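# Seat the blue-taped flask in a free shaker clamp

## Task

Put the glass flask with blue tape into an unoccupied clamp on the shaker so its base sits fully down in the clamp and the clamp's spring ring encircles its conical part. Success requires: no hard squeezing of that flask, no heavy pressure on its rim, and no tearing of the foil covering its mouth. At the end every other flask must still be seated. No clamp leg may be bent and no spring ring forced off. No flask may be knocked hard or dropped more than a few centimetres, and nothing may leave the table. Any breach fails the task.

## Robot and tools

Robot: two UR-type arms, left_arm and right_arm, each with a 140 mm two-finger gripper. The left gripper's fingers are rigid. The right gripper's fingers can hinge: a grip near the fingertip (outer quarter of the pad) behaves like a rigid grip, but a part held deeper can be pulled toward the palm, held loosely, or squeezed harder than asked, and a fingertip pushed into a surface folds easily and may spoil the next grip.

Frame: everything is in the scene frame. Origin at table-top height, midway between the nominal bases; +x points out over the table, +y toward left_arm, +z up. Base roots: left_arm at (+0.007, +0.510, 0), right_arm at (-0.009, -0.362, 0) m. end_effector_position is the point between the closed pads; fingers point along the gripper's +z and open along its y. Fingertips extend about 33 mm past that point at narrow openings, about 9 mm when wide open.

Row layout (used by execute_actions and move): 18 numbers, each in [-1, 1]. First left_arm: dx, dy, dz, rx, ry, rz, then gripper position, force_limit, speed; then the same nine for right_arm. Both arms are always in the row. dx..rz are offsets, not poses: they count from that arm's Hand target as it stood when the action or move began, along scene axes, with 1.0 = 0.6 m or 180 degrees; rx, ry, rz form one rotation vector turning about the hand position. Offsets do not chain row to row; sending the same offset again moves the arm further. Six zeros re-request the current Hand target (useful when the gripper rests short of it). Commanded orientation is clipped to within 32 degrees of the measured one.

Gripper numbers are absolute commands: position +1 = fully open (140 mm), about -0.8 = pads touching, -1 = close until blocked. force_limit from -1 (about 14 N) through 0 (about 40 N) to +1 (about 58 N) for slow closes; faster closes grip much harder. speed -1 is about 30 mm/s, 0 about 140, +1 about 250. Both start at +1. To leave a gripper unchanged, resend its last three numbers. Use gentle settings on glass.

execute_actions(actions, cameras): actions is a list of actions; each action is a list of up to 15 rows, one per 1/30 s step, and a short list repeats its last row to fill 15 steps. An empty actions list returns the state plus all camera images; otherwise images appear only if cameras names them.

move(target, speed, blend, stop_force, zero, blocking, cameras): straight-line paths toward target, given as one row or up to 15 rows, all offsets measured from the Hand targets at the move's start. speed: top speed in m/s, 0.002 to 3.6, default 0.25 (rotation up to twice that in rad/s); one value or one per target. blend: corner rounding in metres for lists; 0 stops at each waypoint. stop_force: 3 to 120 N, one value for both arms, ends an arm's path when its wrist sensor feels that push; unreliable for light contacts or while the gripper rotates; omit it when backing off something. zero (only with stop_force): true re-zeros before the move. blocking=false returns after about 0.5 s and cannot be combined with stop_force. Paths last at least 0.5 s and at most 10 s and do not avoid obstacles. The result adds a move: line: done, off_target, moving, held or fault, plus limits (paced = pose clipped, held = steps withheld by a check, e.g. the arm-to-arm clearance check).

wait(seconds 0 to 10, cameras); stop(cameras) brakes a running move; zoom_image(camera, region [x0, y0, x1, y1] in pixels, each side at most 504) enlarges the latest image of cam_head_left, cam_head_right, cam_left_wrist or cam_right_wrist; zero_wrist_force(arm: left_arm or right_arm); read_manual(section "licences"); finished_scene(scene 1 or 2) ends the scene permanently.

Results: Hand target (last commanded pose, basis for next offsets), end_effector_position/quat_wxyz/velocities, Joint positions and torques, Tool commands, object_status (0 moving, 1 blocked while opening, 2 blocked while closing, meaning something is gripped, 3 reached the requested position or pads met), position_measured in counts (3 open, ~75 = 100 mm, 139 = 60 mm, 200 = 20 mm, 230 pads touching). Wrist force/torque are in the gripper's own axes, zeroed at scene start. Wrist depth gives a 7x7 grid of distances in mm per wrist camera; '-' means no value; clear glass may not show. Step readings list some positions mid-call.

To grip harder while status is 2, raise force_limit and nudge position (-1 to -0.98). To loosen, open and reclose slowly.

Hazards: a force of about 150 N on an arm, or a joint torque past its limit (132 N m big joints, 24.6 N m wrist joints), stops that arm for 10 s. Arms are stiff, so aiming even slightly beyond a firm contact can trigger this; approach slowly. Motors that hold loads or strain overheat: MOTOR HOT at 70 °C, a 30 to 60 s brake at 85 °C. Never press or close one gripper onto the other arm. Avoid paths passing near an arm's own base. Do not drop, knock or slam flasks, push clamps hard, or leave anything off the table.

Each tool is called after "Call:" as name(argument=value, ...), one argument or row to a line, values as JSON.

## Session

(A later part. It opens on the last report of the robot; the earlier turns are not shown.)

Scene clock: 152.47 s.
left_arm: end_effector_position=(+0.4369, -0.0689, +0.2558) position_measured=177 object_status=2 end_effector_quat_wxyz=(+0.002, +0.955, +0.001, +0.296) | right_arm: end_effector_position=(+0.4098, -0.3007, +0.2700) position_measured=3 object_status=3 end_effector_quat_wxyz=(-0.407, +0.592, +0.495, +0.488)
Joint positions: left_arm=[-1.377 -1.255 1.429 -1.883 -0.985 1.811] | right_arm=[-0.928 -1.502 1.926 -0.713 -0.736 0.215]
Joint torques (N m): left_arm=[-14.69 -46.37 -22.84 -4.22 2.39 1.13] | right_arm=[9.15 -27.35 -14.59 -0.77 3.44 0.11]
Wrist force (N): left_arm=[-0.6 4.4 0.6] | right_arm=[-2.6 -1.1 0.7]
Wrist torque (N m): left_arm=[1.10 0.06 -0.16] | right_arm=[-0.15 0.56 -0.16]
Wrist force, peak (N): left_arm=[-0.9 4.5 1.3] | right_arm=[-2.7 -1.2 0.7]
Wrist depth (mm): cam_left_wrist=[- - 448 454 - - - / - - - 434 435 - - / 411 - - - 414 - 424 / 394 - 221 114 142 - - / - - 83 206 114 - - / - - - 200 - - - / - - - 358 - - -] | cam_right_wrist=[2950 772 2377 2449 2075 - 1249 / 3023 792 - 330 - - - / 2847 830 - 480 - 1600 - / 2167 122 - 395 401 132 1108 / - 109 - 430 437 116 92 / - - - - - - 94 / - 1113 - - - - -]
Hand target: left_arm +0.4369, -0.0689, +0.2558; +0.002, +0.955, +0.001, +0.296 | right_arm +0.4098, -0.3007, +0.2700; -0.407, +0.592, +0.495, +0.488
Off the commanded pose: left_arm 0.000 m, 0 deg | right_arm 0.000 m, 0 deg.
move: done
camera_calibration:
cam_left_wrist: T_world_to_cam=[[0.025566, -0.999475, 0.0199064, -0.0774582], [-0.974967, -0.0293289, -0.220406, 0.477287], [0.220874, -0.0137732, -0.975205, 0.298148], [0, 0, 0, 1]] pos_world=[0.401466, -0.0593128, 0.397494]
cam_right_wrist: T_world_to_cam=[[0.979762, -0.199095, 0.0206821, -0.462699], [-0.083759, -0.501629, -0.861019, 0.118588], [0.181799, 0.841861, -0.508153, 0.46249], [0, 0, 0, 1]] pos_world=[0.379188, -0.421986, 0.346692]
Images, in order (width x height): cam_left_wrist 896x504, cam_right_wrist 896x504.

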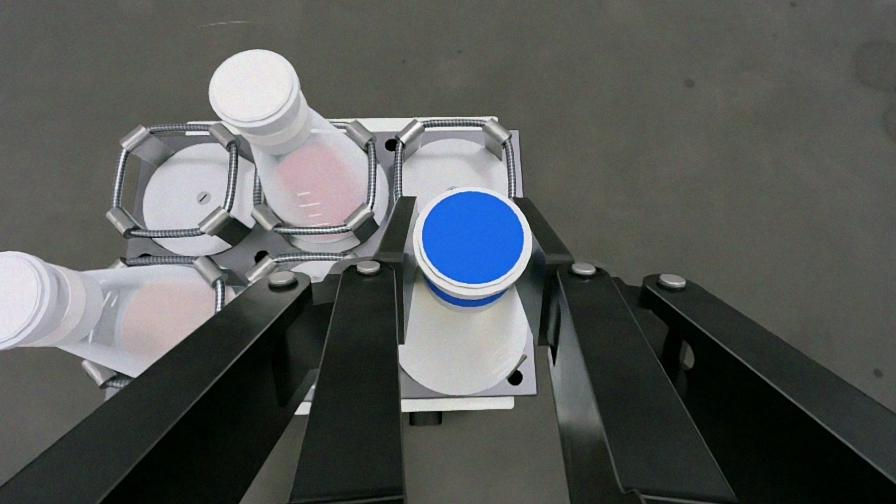

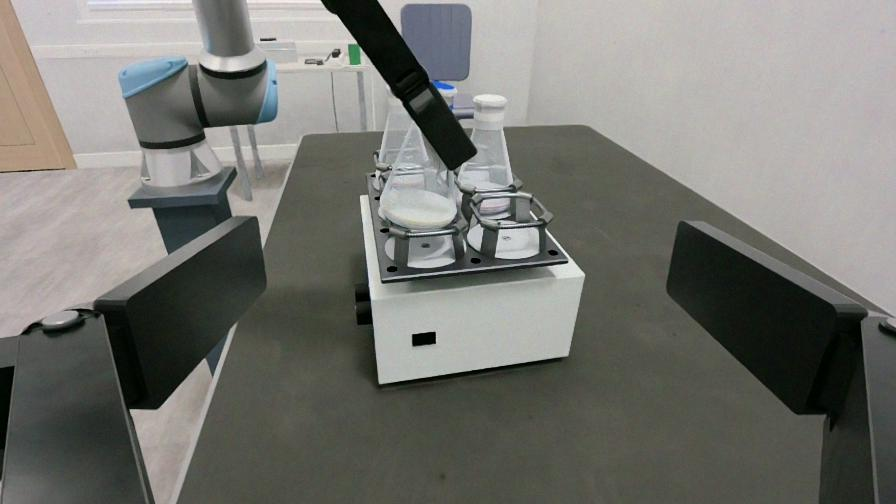

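Call:
move(
  target=[
    [0.006,-0.0005,0.003,0,0.03,0,-1,-0.05,-1,0,0,0,0,0,0,1,1,1],
  ],
  speed=0.05,
)

Call:
move(
  target=[0.001,0,-0.03,0,0,0,-1,-0.05,-1,0,0,0,0,0,0,1,1,1],
  speed=0.025,
  stop_force=8,
  cameras=["cam_right_wrist","cam_left_wrist"],
)

Call:
zoom_image(
  camera="cam_right_wrist",
  region=[350, 60, 530, 280],
)

Call:
zoom_image(
  camera="cam_left_wrist",
  region=[330, 120, 630, 470],
)

Scene clock: 155.23 s.
left_arm: end_effector_position=(+0.4406, -0.0691, +0.2575) position_measured=177 object_status=2 end_effector_quat_wxyz=(+0.001, +0.968, +0.001, +0.250) | right_arm: end_effector_position=(+0.4098, -0.3007, +0.2700) position_measured=3 object_status=3 end_effector_quat_wxyz=(-0.407, +0.592, +0.495, +0.488)
Joint positions: left_arm=[-1.332 -1.232 1.352 -1.828 -1.082 1.848] | right_arm=[-0.928 -1.502 1.926 -0.713 -0.736 0.215]
Joint torques (N m): left_arm=[-16.69 -47.14 -16.67 -5.24 2.5 -1.89] | right_arm=[7.97 -27.69 -15.31 -0.65 3.13 0.01]
Wrist force (N): left_arm=[-0.6 4.3 1.0] | right_arm=[-2.5 -1.3 0.5]
Wrist torque (N m): left_arm=[1.10 0.07 -0.29] | right_arm=[-0.18 0.53 -0.15]
Wrist force, peak (N): left_arm=[-0.5 4.6 1.1] | right_arm=[-2.8 -1.2 0.8]
Wrist depth (mm): cam_left_wrist=[- - 427 - 410 - - / - - 175 - - 434 430 / - 258 252 150 427 410 - / - 225 224 114 142 389 - / - - 83 207 114 94 - / - - - - - - - / - - - 371 - - -] | cam_right_wrist=[2814 758 2814 2881 2377 1570 1200 / 3887 782 - 335 - 1511 1206 / 2915 884 - 481 - 1643 - / 2167 122 634 396 605 133 1128 / - 109 - 432 429 116 92 / - 1407 - 436 - - 95 / - 1093 364 - - - -]
Hand target: left_arm +0.4405, -0.0692, +0.2576; +0.002, +0.968, +0.001, +0.250 | right_arm +0.4098, -0.3007, +0.2700; -0.407, +0.592, +0.495, +0.488
Off the commanded pose: left_arm 0.000 m, 0 deg | right_arm 0.000 m, 0 deg.
move: done

Scene clock: 156.23 s.
left_arm: end_effector_position=(+0.4407, -0.0692, +0.2523) position_measured=177 object_status=2 end_effector_quat_wxyz=(+0.002, +0.968, +0.001, +0.250) | right_arm: end_effector_position=(+0.4098, -0.3007, +0.2700) position_measured=3 object_status=3 end_effector_quat_wxyz=(-0.407, +0.592, +0.495, +0.488)
Joint positions: left_arm=[-1.333 -1.23 1.364 -1.841 -1.082 1.848] | right_arm=[-0.928 -1.502 1.926 -0.713 -0.736 0.215]
Joint torques (N m): left_arm=[-6.91 -42.34 -13.91 -3.7 -1.7 -1.91] | right_arm=[7.87 -28.57 -14.86 -0.56 3.22 -0.11]
Wrist force (N): left_arm=[7.4 5.2 -4.1] | right_arm=[-2.5 -1.1 0.5]
Wrist torque (N m): left_arm=[1.19 -0.06 -0.17] | right_arm=[-0.14 0.53 -0.15]
Wrist force, peak (N): left_arm=[18.4 5.2 -11.0] | right_arm=[-2.7 -1.1 0.7]
Wrist depth (mm): cam_left_wrist=[420 - 405 - 438 - - / - - 170 - 425 411 - / 393 248 242 122 416 409 - / - 233 219 114 115 - 395 / - - 83 - 114 - - / - - - - - - - / - - - 355 - - -] | cam_right_wrist=[2577 760 2377 2721 - 1724 1289 / 2847 792 - 333 - 1600 - / 3023 830 2915 464 - 1424 1324 / 2246 122 - 394 403 133 - / - 109 - 418 429 116 92 / - 1399 417 422 424 - 94 / - 368 - 360 - 367 -]
Hand target: left_arm +0.4407, -0.0692, +0.2523; +0.002, +0.968, +0.001, +0.250 (not the last commanded pose) | right_arm +0.4098, -0.3007, +0.2700; -0.407, +0.592, +0.495, +0.488
Off the commanded pose: left_arm 0.013 m, 0 deg | right_arm 0.000 m, 0 deg.
move: contact (left_arm)
camera_calibration:
cam_left_wrist: T_world_to_cam=[[0.0275216, -0.999469, 0.0174434, -0.0780267], [-0.991363, -0.0295285, -0.127779, 0.464088], [0.128226, -0.0137761, -0.991649, 0.338857], [0, 0, 0, 1]] pos_world=[0.418777, -0.0596133, 0.396689]
cam_right_wrist: T_world_to_cam=[[0.979762, -0.199095, 0.0206821, -0.462699], [-0.083759, -0.501629, -0.861019, 0.118588], [0.181799, 0.841861, -0.508153, 0.46249], [0, 0, 0, 1]] pos_world=[0.379188, -0.421986, 0.346692]
Images, in order (width x height): cam_left_wrist 896x504, cam_right_wrist 896x504.

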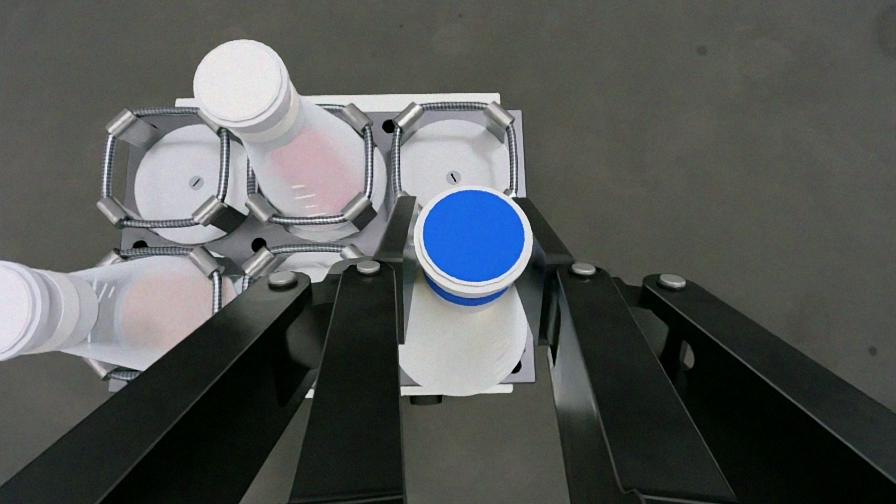

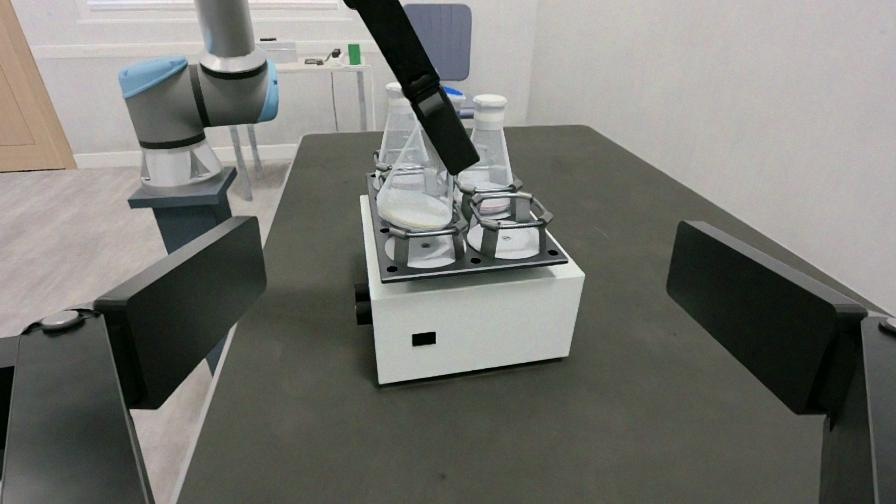

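Scaled by 2.291 from the camera's 896x504 image, which has a finer 1280x720 frame.

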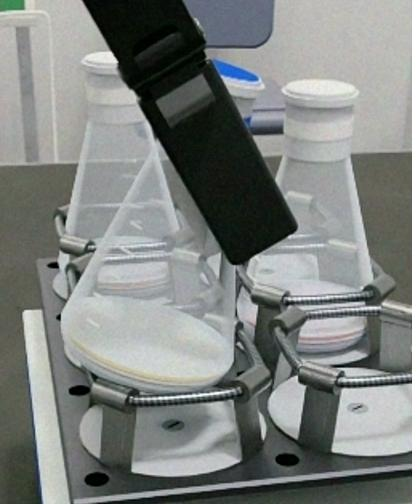

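Scaled by 1.440 from the camera's 896x504 image, which has a finer 1280x720 frame.

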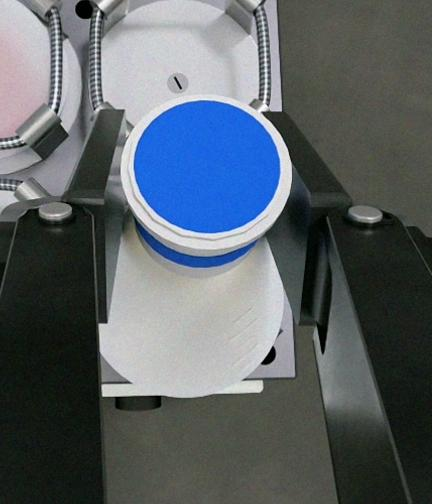

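Call:
move(
  target=[
    [0,0,0.003,0,0,0,-1,-0.05,-1,0,0,0,0,0,0,1,1,1],
    [0.01,-0.001,0.003,0,0,0,-1,-0.05,-1,0,0,0,0,0,0,1,1,1],
  ],
  speed=0.03,
)

Call:
move(
  target=[0.001,0,-0.03,0,0,0,-1,-0.05,-1,0,0,0,0,0,0,1,1,1],
  speed=0.02,
  stop_force=15,
  cameras=["cam_right_wrist","cam_left_wrist"],
)

Call:
zoom_image(
  camera="cam_right_wrist",
  region=[350, 60, 530, 280],
)

Call:
zoom_image(
  camera="cam_left_wrist",
  region=[330, 120, 630, 470],
)

Scene clock: 159.23 s.
left_arm: end_effector_position=(+0.4469, -0.0698, +0.2541) position_measured=177 object_status=2 end_effector_quat_wxyz=(+0.002, +0.968, +0.001, +0.250) end_effector_velocity=(-0.002, +0.001, -0.001) end_effector_angular_velocity=(+0.001, +0.001, +0.002) | right_arm: end_effector_position=(+0.4098, -0.3007, +0.2700) position_measured=3 object_status=3 end_effector_quat_wxyz=(-0.407, +0.592, +0.495, +0.488)
Joint positions: left_arm=[-1.323 -1.222 1.35 -1.84 -1.083 1.858] | right_arm=[-0.928 -1.502 1.926 -0.713 -0.736 0.215]
Joint velocities: left_arm=[-0.002 -0.001 0.004 0 0 -0.005] | right_arm=[within noise]
Joint torques (N m): left_arm=[-16.09 -49.12 -16.85 -3.32 0.2 -1.88] | right_arm=[8.88 -28.82 -14.57 -0.8 3.28 -0.12]
Wrist force (N): left_arm=[-0.7 3.6 1.6] | right_arm=[-2.5 -1.2 0.5]
Wrist torque (N m): left_arm=[0.94 0.09 -0.28] | right_arm=[-0.16 0.54 -0.16]
Wrist force, peak (N): left_arm=[7.6 5.3 -4.3] | right_arm=[-2.8 -1.2 0.6]
Wrist depth (mm): cam_left_wrist=[440 418 415 419 424 428 427 / - - 174 - 421 417 - / - 252 245 260 408 - - / 378 240 224 114 115 - 407 / - - 83 203 114 - - / - - - 211 - - - / - - - - - - -] | cam_right_wrist=[2814 768 2524 2661 2354 - - / 2881 785 - 332 - - - / 2881 830 - 466 - - - / 2246 122 617 399 407 133 1055 / - 109 565 412 442 116 92 / - 434 - 437 - 424 94 / - 387 - - 367 - -]
Hand target: left_arm +0.4467, -0.0698, +0.2541; +0.002, +0.968, +0.001, +0.250 | right_arm +0.4098, -0.3007, +0.2700; -0.407, +0.592, +0.495, +0.488
Off the commanded pose: left_arm 0.000 m, 0 deg | right_arm 0.000 m, 0 deg.
move: done

Scene clock: 160.40 s.
left_arm: end_effector_position=(+0.4468, -0.0699, +0.2472) position_measured=177 object_status=2 end_effector_quat_wxyz=(+0.002, +0.968, +0.001, +0.250) | right_arm: end_effector_position=(+0.4098, -0.3007, +0.2700) position_measured=3 object_status=3 end_effector_quat_wxyz=(-0.407, +0.592, +0.495, +0.488)
Joint positions: left_arm=[-1.323 -1.22 1.364 -1.857 -1.083 1.858] | right_arm=[-0.928 -1.502 1.926 -0.713 -0.736 0.215]
Joint torques (N m): left_arm=[3.28 -38.99 -11.25 -3.54 -2.81 -1.36] | right_arm=[7.63 -29 -14.75 -0.82 3.18 -0.14]
Wrist force (N): left_arm=[11.1 1.9 -6.1] | right_arm=[-2.5 -1.0 0.6]
Wrist torque (N m): left_arm=[0.95 -0.09 -0.36] | right_arm=[-0.12 0.54 -0.15]
Wrist force, peak (N): left_arm=[20.8 0.3 -11.1] | right_arm=[-2.7 -1.2 0.6]
Wrist depth (mm): cam_left_wrist=[- - 424 421 421 - 447 / 400 - 224 404 - - 403 / 396 - 242 122 - - - / 218 213 209 113 115 - - / - - 83 206 114 - - / - - - - - - - / - - - 358 - - -] | cam_right_wrist=[2633 770 2524 2782 2129 1689 1051 / 2915 782 3601 333 2267 - - / 2847 841 935 462 - - 1237 / 2148 122 - 394 412 132 - / - 109 - 411 447 116 92 / - 1391 - - - - 95 / - - 370 383 - - -]
Hand target: left_arm +0.4469, -0.0699, +0.2472; +0.002, +0.968, +0.001, +0.250 (not the last commanded pose) | right_arm +0.4098, -0.3007, +0.2700; -0.407, +0.592, +0.495, +0.488
Off the commanded pose: left_arm 0.011 m, 0 deg | right_arm 0.000 m, 0 deg.
move: contact (left_arm)
camera_calibration:
cam_left_wrist: T_world_to_cam=[[0.0274909, -0.999466, 0.0176456, -0.0788734], [-0.991349, -0.0295255, -0.127885, 0.469598], [0.128338, -0.0139773, -0.991632, 0.332928], [0, 0, 0, 1]] pos_world=[0.424977, -0.0603128, 0.391588]
cam_right_wrist: T_world_to_cam=[[0.979762, -0.199095, 0.0206821, -0.462699], [-0.083759, -0.501629, -0.861019, 0.118588], [0.181799, 0.841861, -0.508153, 0.46249], [0, 0, 0, 1]] pos_world=[0.379188, -0.421986, 0.346692]
Images, in order (width x height): cam_left_wrist 896x504, cam_right_wrist 896x504.

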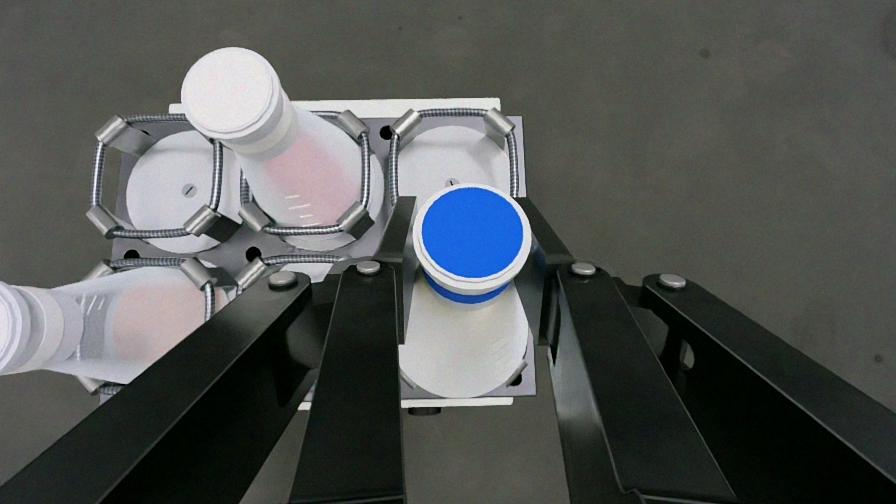

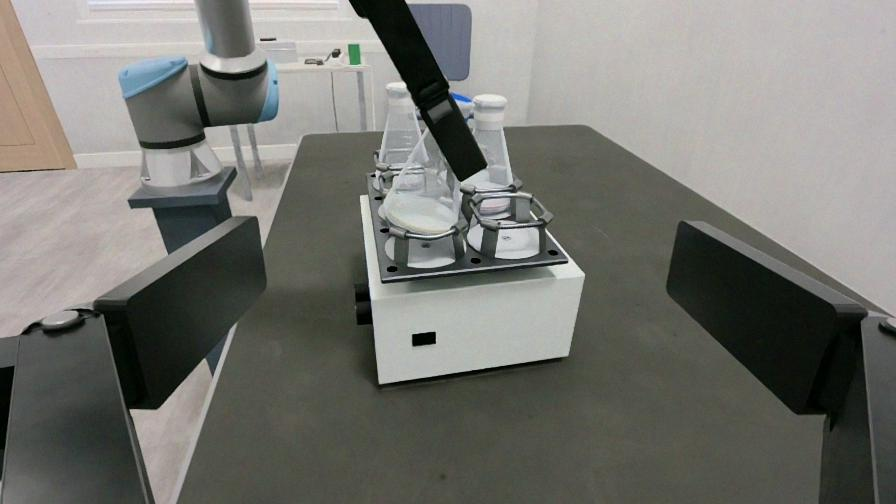

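Scaled by 2.291 from the camera's 896x504 image, which has a finer 1280x720 frame.

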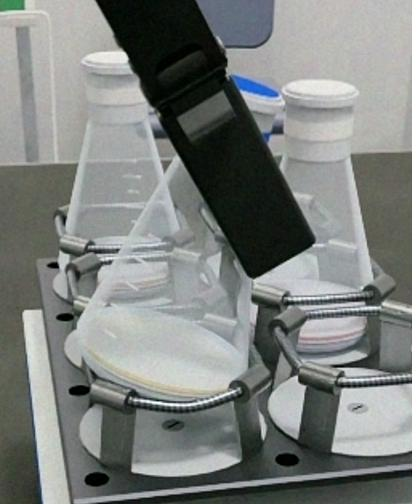

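Scaled by 1.440 from the camera's 896x504 image, which has a finer 1280x720 frame.

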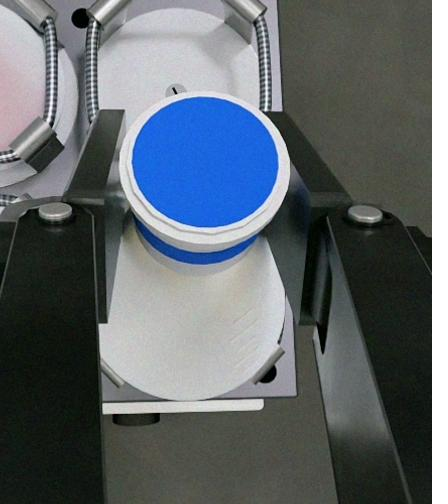

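Call:
move(
  target=[0.006,0,-0.02,0,0,0,-1,-0.05,-1,0,0,0,0,0,0,1,1,1],
  speed=0.02,
  stop_force=30,
  zero=false,
  cameras=["cam_right_wrist","cam_left_wrist"],
)

Call:
zoom_image(
  camera="cam_right_wrist",
  region=[350, 60, 530, 280],
)

Call:
zoom_image(
  camera="cam_left_wrist",
  region=[330, 120, 630, 470],
)

Scene clock: 162.80 s.
left_arm: end_effector_position=(+0.4480, -0.0699, +0.2446) position_measured=177 object_status=2 end_effector_quat_wxyz=(+0.002, +0.968, +0.002, +0.251) | right_arm: end_effector_position=(+0.4098, -0.3007, +0.2700) position_measured=3 object_status=3 end_effector_quat_wxyz=(-0.407, +0.592, +0.495, +0.488)
Joint positions: left_arm=[-1.322 -1.218 1.369 -1.865 -1.083 1.86] | right_arm=[-0.928 -1.502 1.926 -0.713 -0.736 0.215]
Joint torques (N m): left_arm=[-28.87 -23.93 -8.58 0.07 -8.16 -1.54] | right_arm=[7.59 -29.55 -14.98 -0.73 3.19 -0.08]
Wrist force (N): left_arm=[35.9 0.0 -17.6] | right_arm=[-2.6 -1.2 0.5]
Wrist torque (N m): left_arm=[0.84 -0.48 -0.42] | right_arm=[-0.16 0.56 -0.16]
Wrist force, peak (N): left_arm=[47.0 -0.7 -21.7] | right_arm=[-2.7 -1.6 0.6]
Wrist depth (mm): cam_left_wrist=[405 - - - - 412 - / 395 - 217 - - 402 - / 388 - - 124 407 - 404 / 211 210 210 115 120 - - / - - 83 - 114 - - / - - - 200 - - - / - - - - - - -] | cam_right_wrist=[2782 768 2401 2782 - - - / 4081 780 1150 417 2691 1975 - / 2847 844 995 464 - - 1139 / 2246 122 - 391 415 133 - / - 109 491 414 455 123 92 / - 1338 449 435 - - 94 / - - - 370 - 374 -]
Hand target: left_arm +0.4480, -0.0699, +0.2446; +0.002, +0.968, +0.002, +0.251 (not the last commanded pose) | right_arm +0.4098, -0.3007, +0.2700; -0.407, +0.592, +0.495, +0.488
Off the commanded pose: left_arm 0.010 m, 0 deg | right_arm 0.000 m, 0 deg.
move: contact (left_arm)
camera_calibration:
cam_left_wrist: T_world_to_cam=[[0.0277754, -0.999445, 0.0184148, -0.0791713], [-0.991251, -0.0299163, -0.128558, 0.470441], [0.129037, -0.0146829, -0.991531, 0.329741], [0, 0, 0, 1]] pos_world=[0.425975, -0.0602119, 0.388885]
cam_right_wrist: T_world_to_cam=[[0.979762, -0.199095, 0.0206821, -0.462699], [-0.083759, -0.501629, -0.861019, 0.118588], [0.181799, 0.841861, -0.508153, 0.46249], [0, 0, 0, 1]] pos_world=[0.379188, -0.421986, 0.346692]
Images, in order (width x height): cam_left_wrist 896x504, cam_right_wrist 896x504.

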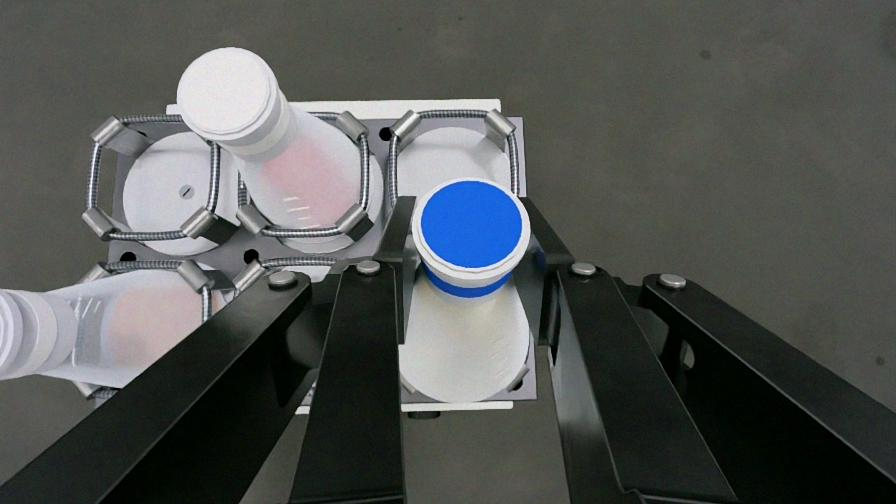

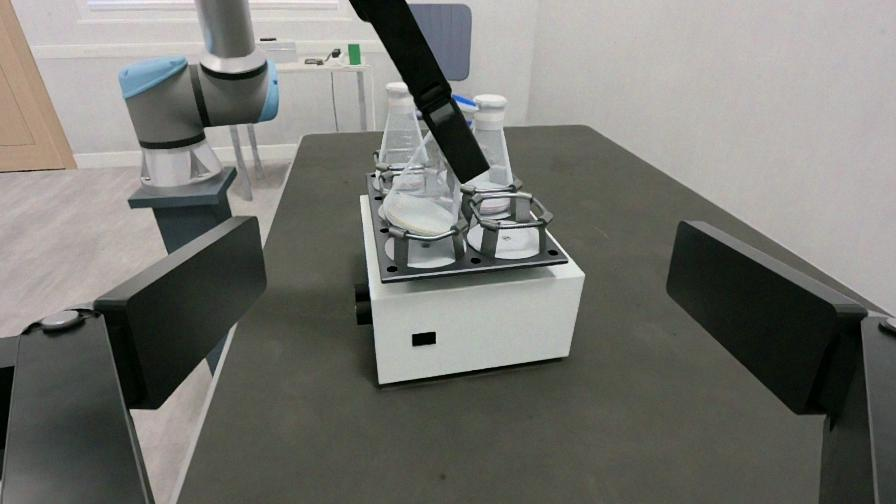

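Scaled by 2.291 from the camera's 896x504 image, which has a finer 1280x720 frame.

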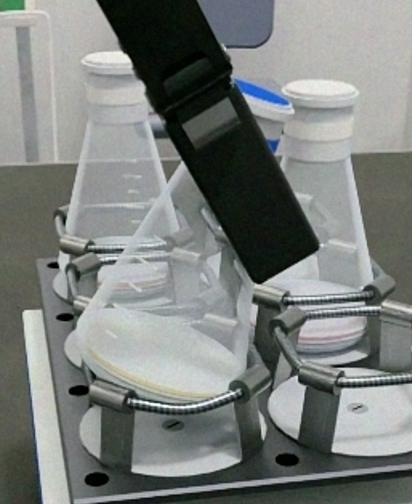

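Scaled by 1.440 from the camera's 896x504 image, which has a finer 1280x720 frame.

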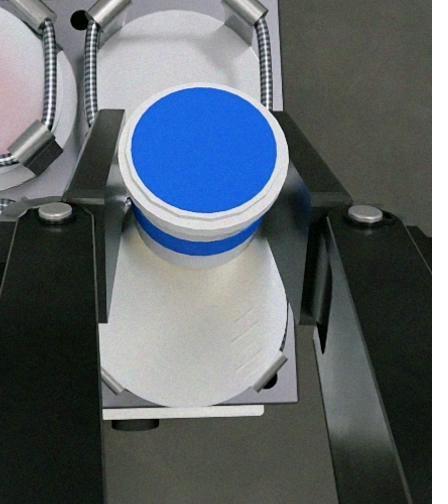

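Call:
move(
  target=[
    [-0.012,0,-0.008,0,-0.06,0,-1,-0.05,-1,0,0,0,0,0,0,1,1,1],
  ],
  speed=0.03,
  stop_force=65,
  zero=false,
  cameras=["cam_right_wrist","cam_left_wrist"],
)

Call:
zoom_image(
  camera="cam_right_wrist",
  region=[350, 60, 530, 280],
)

Call:
zoom_image(
  camera="cam_left_wrist",
  region=[330, 120, 630, 470],
)

Scene clock: 168.90 s.
left_arm: end_effector_position=(+0.4453, -0.0686, +0.2437) position_measured=177 object_status=2 end_effector_quat_wxyz=(+0.000, +0.937, +0.002, +0.350) | right_arm: end_effector_position=(+0.4098, -0.3007, +0.2700) position_measured=3 object_status=3 end_effector_quat_wxyz=(-0.407, +0.592, +0.495, +0.488)
Joint positions: left_arm=[-1.409 -1.254 1.517 -1.977 -0.868 1.788] | right_arm=[-0.928 -1.502 1.926 -0.713 -0.736 0.215]
Joint torques (N m): left_arm=[4.19 -12.38 -8.13 6.1 -10.66 1.83] | right_arm=[7.77 -31.02 -15.72 -0.52 3.4 -0.31]
Wrist force (N): left_arm=[42.7 14.1 -11.7] | right_arm=[-2.5 -1.0 0.3]
Wrist torque (N m): left_arm=[0.91 -0.58 -0.56] | right_arm=[-0.13 0.54 -0.15]
Wrist force, peak (N): left_arm=[48.5 11.7 -15.9] | right_arm=[-2.7 -1.1 0.7]
Wrist depth (mm): cam_left_wrist=[481 - - - - 493 - / - 149 - - 460 455 452 / - 229 235 - 418 - 441 / 393 242 - 127 143 - 403 / - - 83 209 114 - 374 / - - - - - - - / - - - - - - -] | cam_right_wrist=[2661 763 268 2986 - - - / 2401 785 2986 333 2148 - - / 2847 874 3549 454 - - - / 2129 122 - 394 420 133 1012 / - 109 - 408 436 116 92 / - 1449 - 430 - - 94 / - - 378 371 373 - -]
Hand target: left_arm +0.4408, -0.0699, +0.2398; +0.002, +0.940, +0.001, +0.341 | right_arm +0.4098, -0.3007, +0.2700; -0.407, +0.592, +0.495, +0.488
Off the commanded pose: left_arm 0.006 m, 1 deg | right_arm 0.000 m, 0 deg.
move: off_target (left_arm)
camera_calibration:
cam_left_wrist: T_world_to_cam=[[0.0262884, -0.999445, 0.0204532, -0.0775315], [-0.943287, -0.0315743, -0.330475, 0.495443], [0.330937, -0.0106056, -0.943593, 0.227955], [0, 0, 0, 1]] pos_world=[0.393944, -0.0594276, 0.380413]
cam_right_wrist: T_world_to_cam=[[0.979762, -0.199095, 0.0206821, -0.462699], [-0.083759, -0.501629, -0.861019, 0.118588], [0.181799, 0.841861, -0.508153, 0.46249], [0, 0, 0, 1]] pos_world=[0.379188, -0.421986, 0.346692]
Images, in order (width x height): cam_left_wrist 896x504, cam_right_wrist 896x504.

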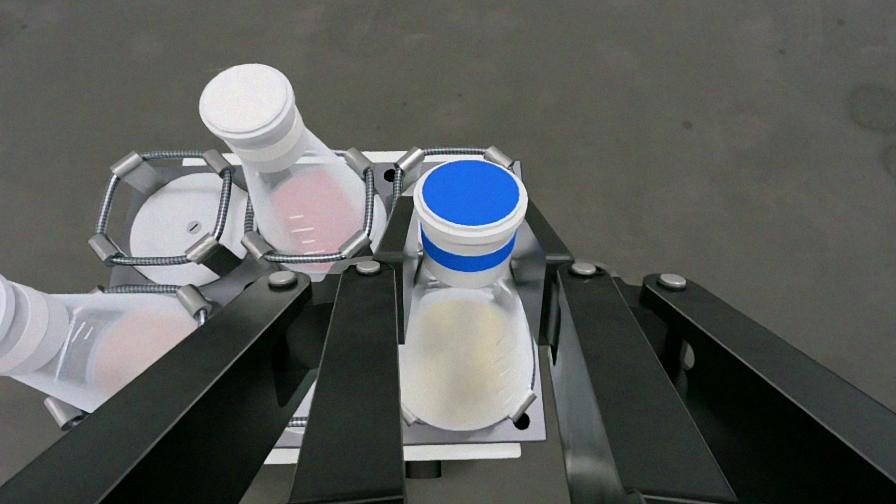

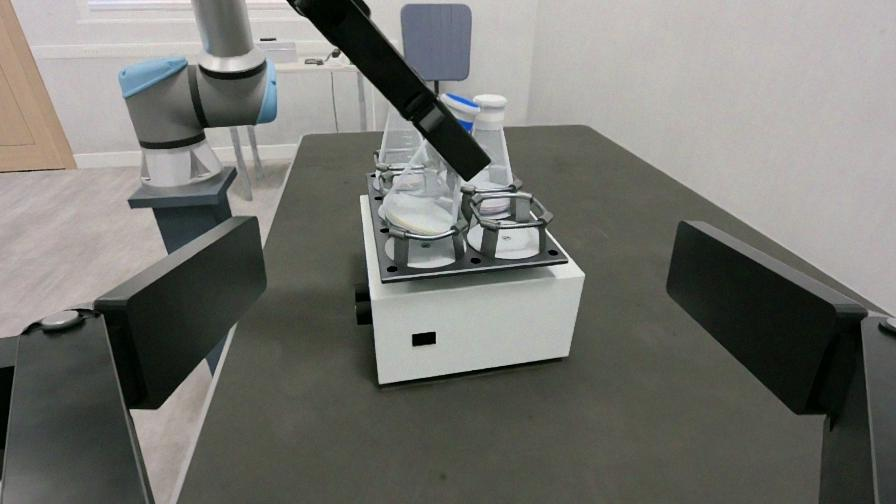

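Scaled by 2.291 from the camera's 896x504 image, which has a finer 1280x720 frame.

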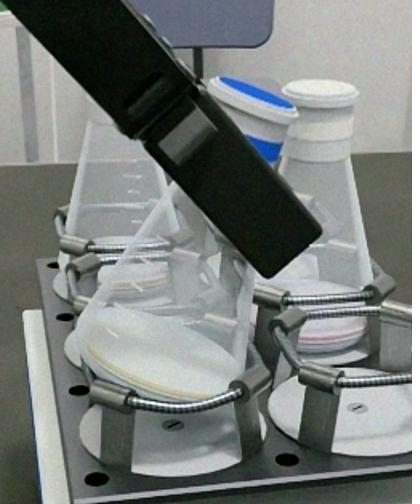

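Scaled by 1.440 from the camera's 896x504 image, which has a finer 1280x720 frame.

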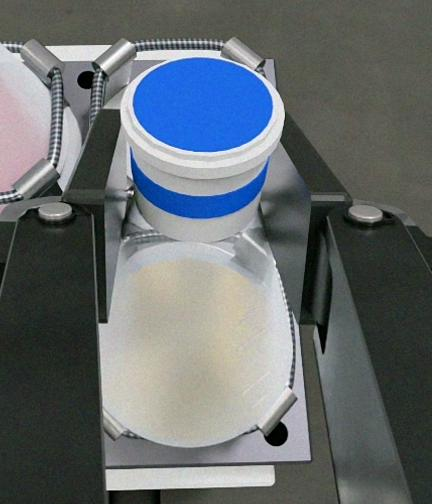

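Call:
move(
  target=[
    [0.0075,0,0.0105,0,0,0,-1,-0.05,-1,0,0,0,0,0,0,1,1,1],
  ],
  speed=0.03,
)

Call:
move(
  target=[
    [0.012,0,0,0,0,0,-1,-0.05,-1,0,0,0,0,0,0,1,1,1],
  ],
  speed=0.03,
  stop_force=25,
  cameras=["cam_right_wrist","cam_left_wrist"],
)

Call:
zoom_image(
  camera="cam_right_wrist",
  region=[350, 60, 530, 280],
)

Call:
zoom_image(
  camera="cam_left_wrist",
  region=[330, 120, 630, 470],
)

Scene clock: 172.17 s.
left_arm: end_effector_position=(+0.4453, -0.0699, +0.2459) position_measured=177 object_status=2 end_effector_quat_wxyz=(+0.002, +0.940, +0.001, +0.341) | right_arm: end_effector_position=(+0.4098, -0.3007, +0.2700) position_measured=3 object_status=3 end_effector_quat_wxyz=(-0.407, +0.592, +0.495, +0.488)
Joint positions: left_arm=[-1.402 -1.253 1.501 -1.967 -0.889 1.798] | right_arm=[-0.928 -1.502 1.926 -0.713 -0.736 0.215]
Joint torques (N m): left_arm=[-2.64 -34.75 -12.9 -4.86 0.32 -1.22] | right_arm=[7.44 -32.1 -15.38 -0.79 3.28 -0.21]
Wrist force (N): left_arm=[8.7 -0.1 -2.7] | right_arm=[-2.5 -0.8 0.5]
Wrist torque (N m): left_arm=[0.98 -0.03 -0.05] | right_arm=[-0.09 0.54 -0.15]
Wrist force, peak (N): left_arm=[42.9 14.1 -11.7] | right_arm=[-2.7 -1.2 0.8]
Wrist depth (mm): cam_left_wrist=[476 - - 487 - - 532 / - - - - - - - / - 231 245 128 - 421 - / - 240 113 119 121 416 400 / - - 83 209 114 - - / - - - - - - - / - - - - - - -] | cam_right_wrist=[2288 758 260 2721 - - - / 3222 777 - 332 - - 1118 / 2782 862 - 453 - 1493 1224 / 2226 122 - 388 394 133 1218 / - 109 - 416 437 116 92 / - 1172 433 434 - - 94 / - 380 - - 378 - -]
Hand target: left_arm +0.4453, -0.0699, +0.2461; +0.002, +0.940, +0.001, +0.341 | right_arm +0.4098, -0.3007, +0.2700; -0.407, +0.592, +0.495, +0.488
Off the commanded pose: left_arm 0.000 m, 0 deg | right_arm 0.000 m, 0 deg.
move: done

Scene clock: 173.77 s.
left_arm: end_effector_position=(+0.4525, -0.0699, +0.2461) position_measured=177 object_status=2 end_effector_quat_wxyz=(+0.002, +0.940, +0.001, +0.341) | right_arm: end_effector_position=(+0.4098, -0.3007, +0.2700) position_measured=3 object_status=3 end_effector_quat_wxyz=(-0.407, +0.592, +0.495, +0.488)
Joint positions: left_arm=[-1.39 -1.246 1.493 -1.977 -0.891 1.812] | right_arm=[-0.928 -1.502 1.926 -0.713 -0.736 0.215]
Joint torques (N m): left_arm=[-16.03 -46.08 -17.88 -2.44 2.87 -1.95] | right_arm=[7.49 -32.56 -15.84 -0.49 3.08 -0.17]
Wrist force (N): left_arm=[-3.4 3.2 0.8] | right_arm=[-2.3 -1.1 0.6]
Wrist torque (N m): left_arm=[1.01 0.51 -0.19] | right_arm=[-0.14 0.49 -0.15]
Wrist force, peak (N): left_arm=[8.6 0.2 -2.2] | right_arm=[-2.6 -1.2 0.7]
Wrist depth (mm): cam_left_wrist=[478 479 506 472 473 - 489 / - 148 - 445 426 - - / 413 234 - 125 - 437 - / 386 240 - 131 119 - - / - - 83 208 100 - - / - - - - - - - / - - - - - - -] | cam_right_wrist=[2401 772 2424 2721 - - 1189 / - 787 - 337 - - - / 2782 841 3180 463 - 1787 - / 2246 122 - 395 421 132 1230 / - 109 521 412 435 116 92 / - 1353 450 423 435 - 94 / - 376 - - 391 372 -]
Hand target: left_arm +0.4525, -0.0699, +0.2461; +0.002, +0.940, +0.001, +0.341 | right_arm +0.4098, -0.3007, +0.2700; -0.407, +0.592, +0.495, +0.488
Off the commanded pose: left_arm 0.000 m, 0 deg | right_arm 0.000 m, 0 deg.
move: done
camera_calibration:
cam_left_wrist: T_world_to_cam=[[0.0238336, -0.999445, 0.0232913, -0.0787406], [-0.949627, -0.0299154, -0.311953, 0.501361], [0.312476, -0.014683, -0.949812, 0.237459], [0, 0, 0, 1]] pos_world=[0.403782, -0.0602119, 0.383776]
cam_right_wrist: T_world_to_cam=[[0.979762, -0.199095, 0.0206821, -0.462699], [-0.083759, -0.501629, -0.861019, 0.118588], [0.181799, 0.841861, -0.508153, 0.46249], [0, 0, 0, 1]] pos_world=[0.379188, -0.421986, 0.346692]
Images, in order (width x height): cam_left_wrist 896x504, cam_right_wrist 896x504.

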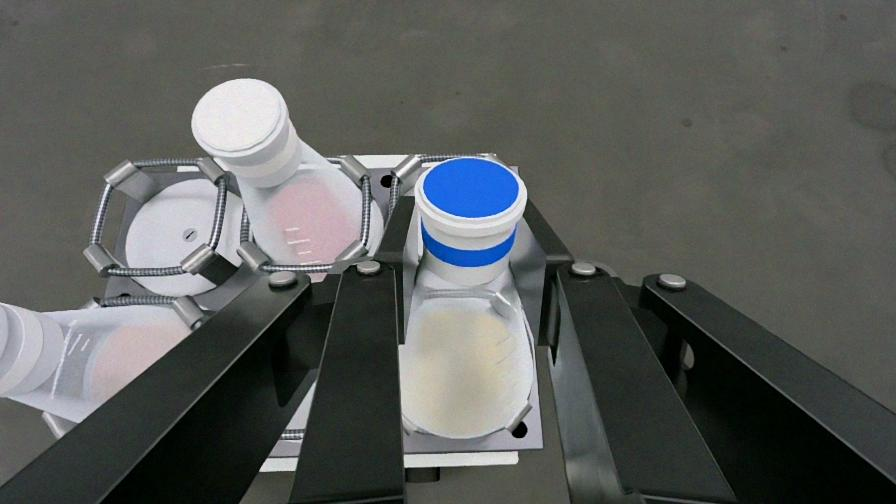

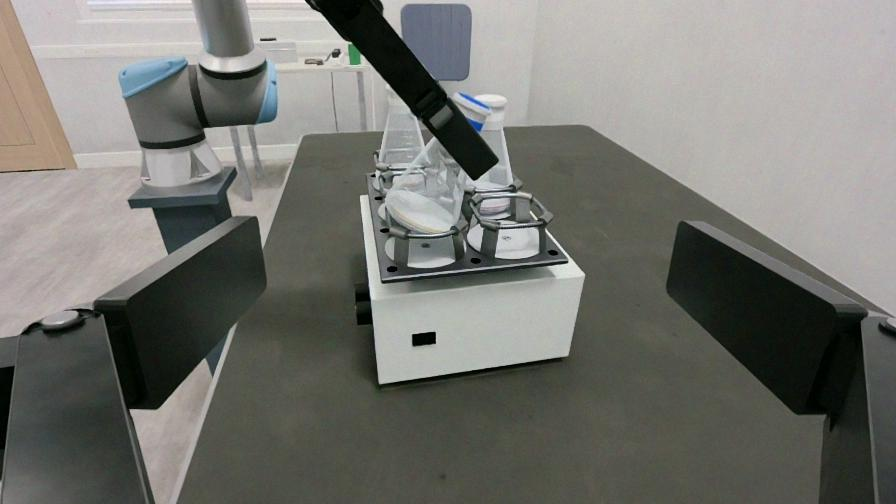

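Scaled by 2.291 from the camera's 896x504 image, which has a finer 1280x720 frame.

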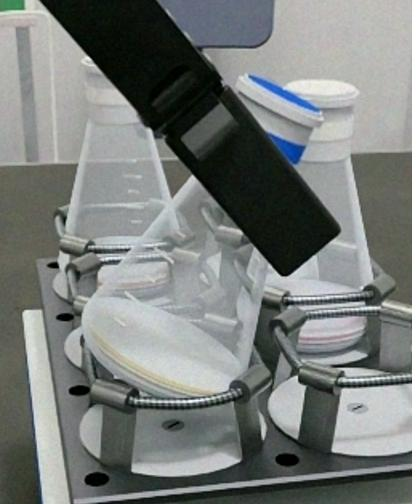

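Scaled by 1.440 from the camera's 896x504 image, which has a finer 1280x720 frame.

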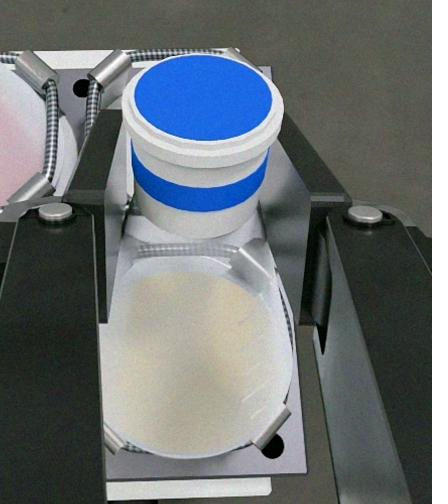

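Call:
move(
  target=[
    [0.01,0,-0.002,0,0,0,-1,-0.05,-1,0,0,0,0,0,0,1,1,1],
    [0.015,0,-0.02,0,0,0,-1,-0.05,-1,0,0,0,0,0,0,1,1,1],
  ],
  speed=0.025,
  stop_force=12,
  cameras=["cam_right_wrist","cam_left_wrist"],
)

Call:
zoom_image(
  camera="cam_right_wrist",
  region=[350, 60, 530, 280],
)

Call:
zoom_image(
  camera="cam_left_wrist",
  region=[330, 120, 630, 470],
)

Scene clock: 177.33 s.
left_arm: end_effector_position=(+0.4615, -0.0699, +0.2341) position_measured=177 object_status=2 end_effector_quat_wxyz=(+0.002, +0.940, +0.001, +0.341) | right_arm: end_effector_position=(+0.4098, -0.3007, +0.2700) position_measured=3 object_status=3 end_effector_quat_wxyz=(-0.407, +0.592, +0.495, +0.488)
Joint positions: left_arm=[-1.376 -1.229 1.505 -2.017 -0.893 1.83] | right_arm=[-0.928 -1.502 1.926 -0.713 -0.736 0.215]
Joint torques (N m): left_arm=[-19.13 -39.89 -24.32 -1.04 -2.27 -1.45] | right_arm=[6.72 -33.61 -16.28 -0.41 3.17 -0.33]
Wrist force (N): left_arm=[8.9 2.5 -2.7] | right_arm=[-2.3 -1.0 0.3]
Wrist torque (N m): left_arm=[1.05 0.32 -0.27] | right_arm=[-0.11 0.49 -0.16]
Wrist force, peak (N): left_arm=[9.9 2.4 -3.0] | right_arm=[-2.9 -1.2 0.4]
Wrist depth (mm): cam_left_wrist=[453 - 464 468 464 - - / 426 - 421 454 438 - 438 / 395 217 239 123 413 - 421 / 371 236 - 133 142 - - / - - 83 224 - - 376 / - - - 183 - - - / - - - 167 - - -] | cam_right_wrist=[3401 760 269 2691 - - 1139 / 3061 792 - 317 2424 - - / 2782 850 2605 456 - 1475 1275 / 2267 122 - 394 415 142 1353 / - 109 - 412 440 115 92 / - 1296 - 443 412 - 94 / - 1262 394 - - - -]
Hand target: left_arm +0.4615, -0.0699, +0.2341; +0.002, +0.940, +0.001, +0.341 | right_arm +0.4098, -0.3007, +0.2700; -0.407, +0.592, +0.495, +0.488
Off the commanded pose: left_arm 0.000 m, 0 deg | right_arm 0.000 m, 0 deg.
move: done
camera_calibration:
cam_left_wrist: T_world_to_cam=[[0.0238336, -0.999445, 0.0232913, -0.0786756], [-0.949627, -0.0299154, -0.311953, 0.506164], [0.312476, -0.014683, -0.949812, 0.223249], [0, 0, 0, 1]] pos_world=[0.412782, -0.0602119, 0.371776]
cam_right_wrist: T_world_to_cam=[[0.979762, -0.199095, 0.0206821, -0.462699], [-0.083759, -0.501629, -0.861019, 0.118588], [0.181799, 0.841861, -0.508153, 0.46249], [0, 0, 0, 1]] pos_world=[0.379188, -0.421986, 0.346692]
Images, in order (width x height): cam_left_wrist 896x504, cam_right_wrist 896x504.

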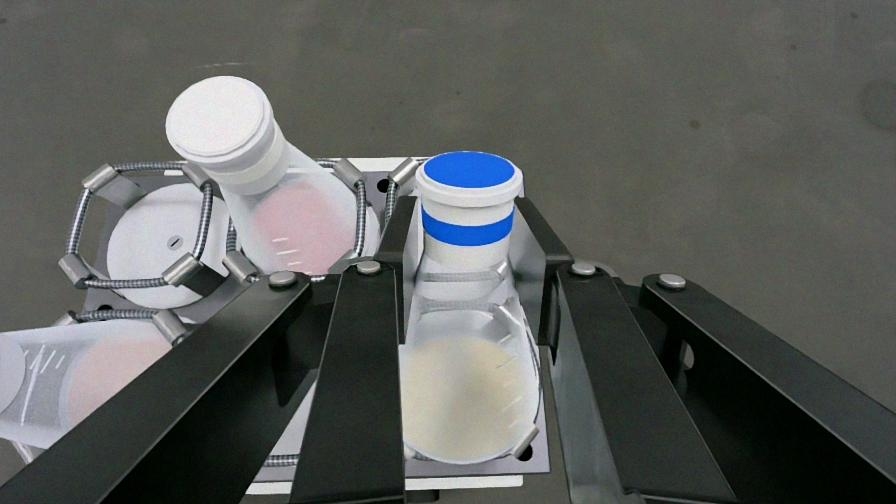

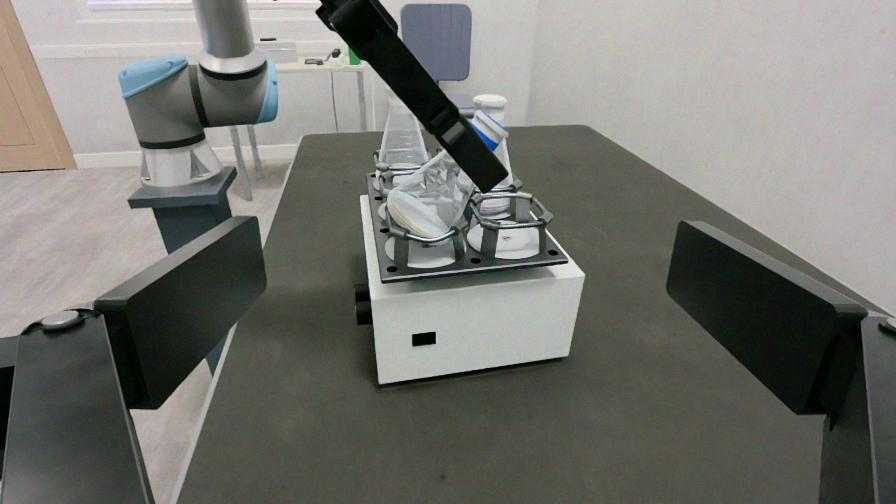

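Scaled by 2.291 from the camera's 896x504 image, which has a finer 1280x720 frame.

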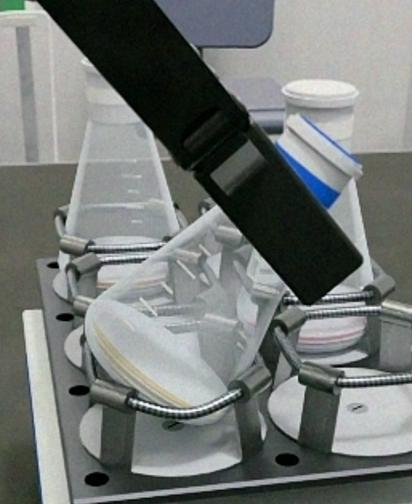

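Scaled by 1.440 from the camera's 896x504 image, which has a finer 1280x720 frame.

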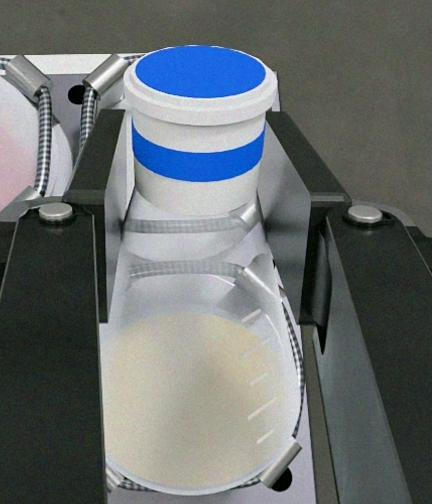

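Call:
move(
  target=[
    [0.0,0,0.003,0,0,0,-1,-0.05,-1,0,0,0,0,0,0,1,1,1],
    [0.018,0,0.003,0,0,0,-1,-0.05,-1,0,0,0,0,0,0,1,1,1],
  ],
  speed=0.025,
  stop_force=12,
  cameras=["cam_right_wrist","cam_left_wrist"],
)

Call:
zoom_image(
  camera="cam_right_wrist",
  region=[350, 60, 530, 280],
)

Call:
zoom_image(
  camera="cam_left_wrist",
  region=[330, 120, 630, 470],
)

Scene clock: 181.60 s.
left_arm: end_effector_position=(+0.4723, -0.0699, +0.2359) position_measured=177 object_status=2 end_effector_quat_wxyz=(+0.002, +0.940, +0.001, +0.341) | right_arm: end_effector_position=(+0.4098, -0.3007, +0.2700) position_measured=3 object_status=3 end_effector_quat_wxyz=(-0.407, +0.592, +0.495, +0.488)
Joint positions: left_arm=[-1.359 -1.219 1.489 -2.025 -0.896 1.852] | right_arm=[-0.928 -1.502 1.926 -0.713 -0.736 0.215]
Joint torques (N m): left_arm=[-14.85 -46.72 -17.46 -2.79 3.29 -1.93] | right_arm=[7.15 -33.6 -15.45 -0.4 3.25 -0.31]
Wrist force (N): left_arm=[-4.7 3.6 0.9] | right_arm=[-2.6 -1.3 0.4]
Wrist torque (N m): left_arm=[1.05 0.58 -0.15] | right_arm=[-0.18 0.55 -0.15]
Wrist force, peak (N): left_arm=[9.2 2.4 -3.0] | right_arm=[-2.8 -1.3 0.6]
Wrist depth (mm): cam_left_wrist=[- - - - - - 482 / 421 138 - - - 449 - / 404 - 157 131 404 - - / - 237 - 135 141 - 396 / 196 196 83 221 - - 368 / - - - - - - - / - - - 162 - - -] | cam_right_wrist=[3601 758 2267 2847 2206 1622 1212 / 2814 780 3401 323 1898 2024 - / 2814 871 - 454 - 1622 - / 2246 122 656 393 430 133 1123 / - 109 - 439 438 116 92 / - 445 464 403 - - 94 / - 378 - 371 375 - -]
Hand target: left_arm +0.4723, -0.0699, +0.2359; +0.002, +0.940, +0.001, +0.341 | right_arm +0.4098, -0.3007, +0.2700; -0.407, +0.592, +0.495, +0.488
Off the commanded pose: left_arm 0.000 m, 0 deg | right_arm 0.000 m, 0 deg.
move: done
camera_calibration:
cam_left_wrist: T_world_to_cam=[[0.0238336, -0.999445, 0.0232913, -0.078975], [-0.949627, -0.0299154, -0.311953, 0.516981], [0.312476, -0.014683, -0.949812, 0.221584], [0, 0, 0, 1]] pos_world=[0.423582, -0.0602119, 0.373576]
cam_right_wrist: T_world_to_cam=[[0.979762, -0.199095, 0.0206821, -0.462699], [-0.083759, -0.501629, -0.861019, 0.118588], [0.181799, 0.841861, -0.508153, 0.46249], [0, 0, 0, 1]] pos_world=[0.379188, -0.421986, 0.346692]
Images, in order (width x height): cam_left_wrist 896x504, cam_right_wrist 896x504.

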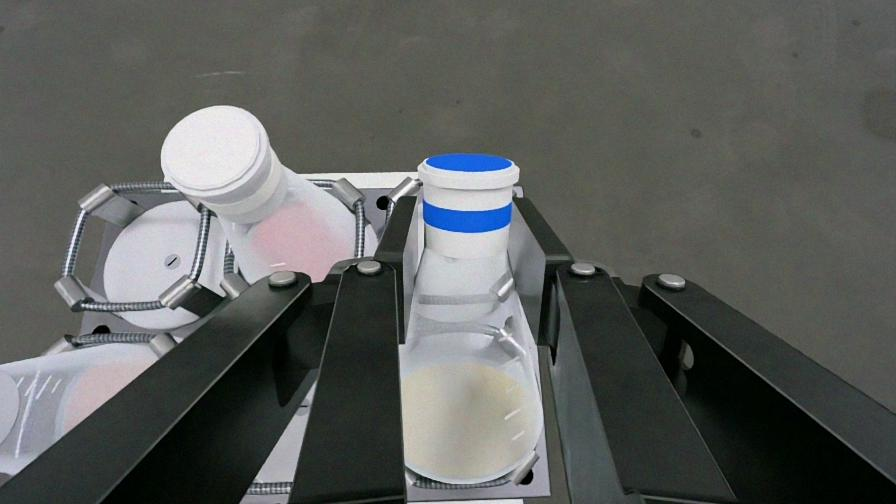

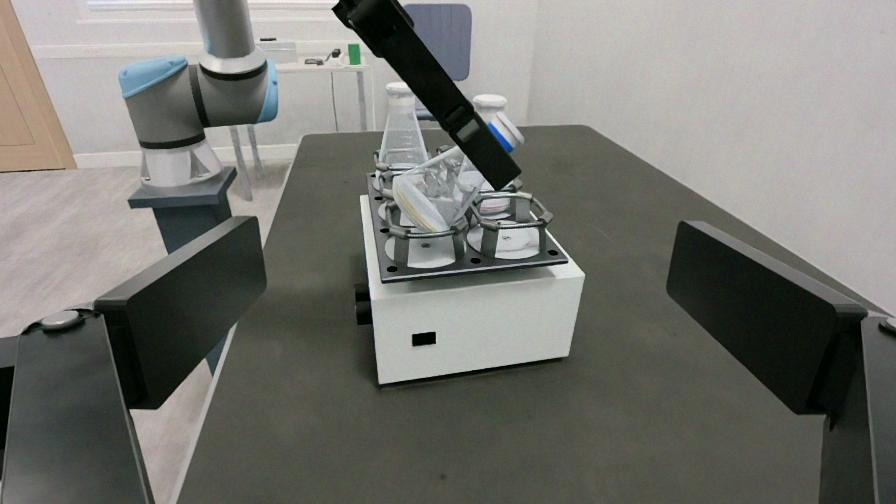

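Scaled by 2.291 from the camera's 896x504 image, which has a finer 1280x720 frame.

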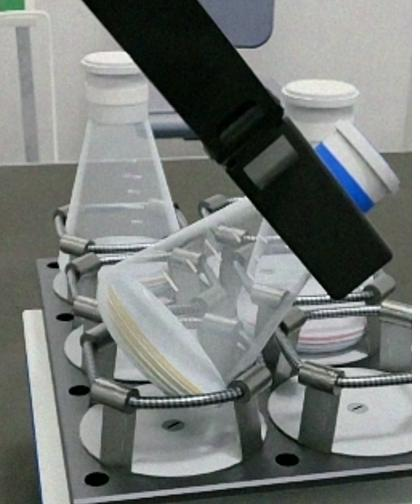

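Scaled by 1.440 from the camera's 896x504 image, which has a finer 1280x720 frame.

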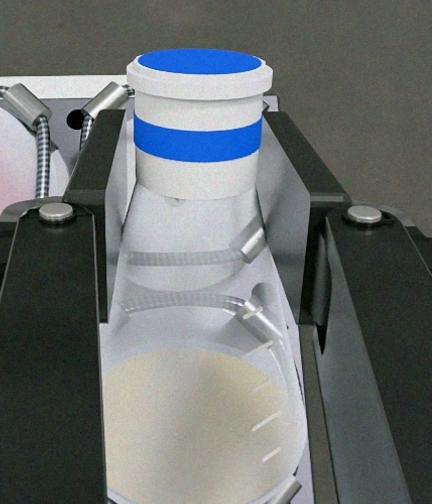

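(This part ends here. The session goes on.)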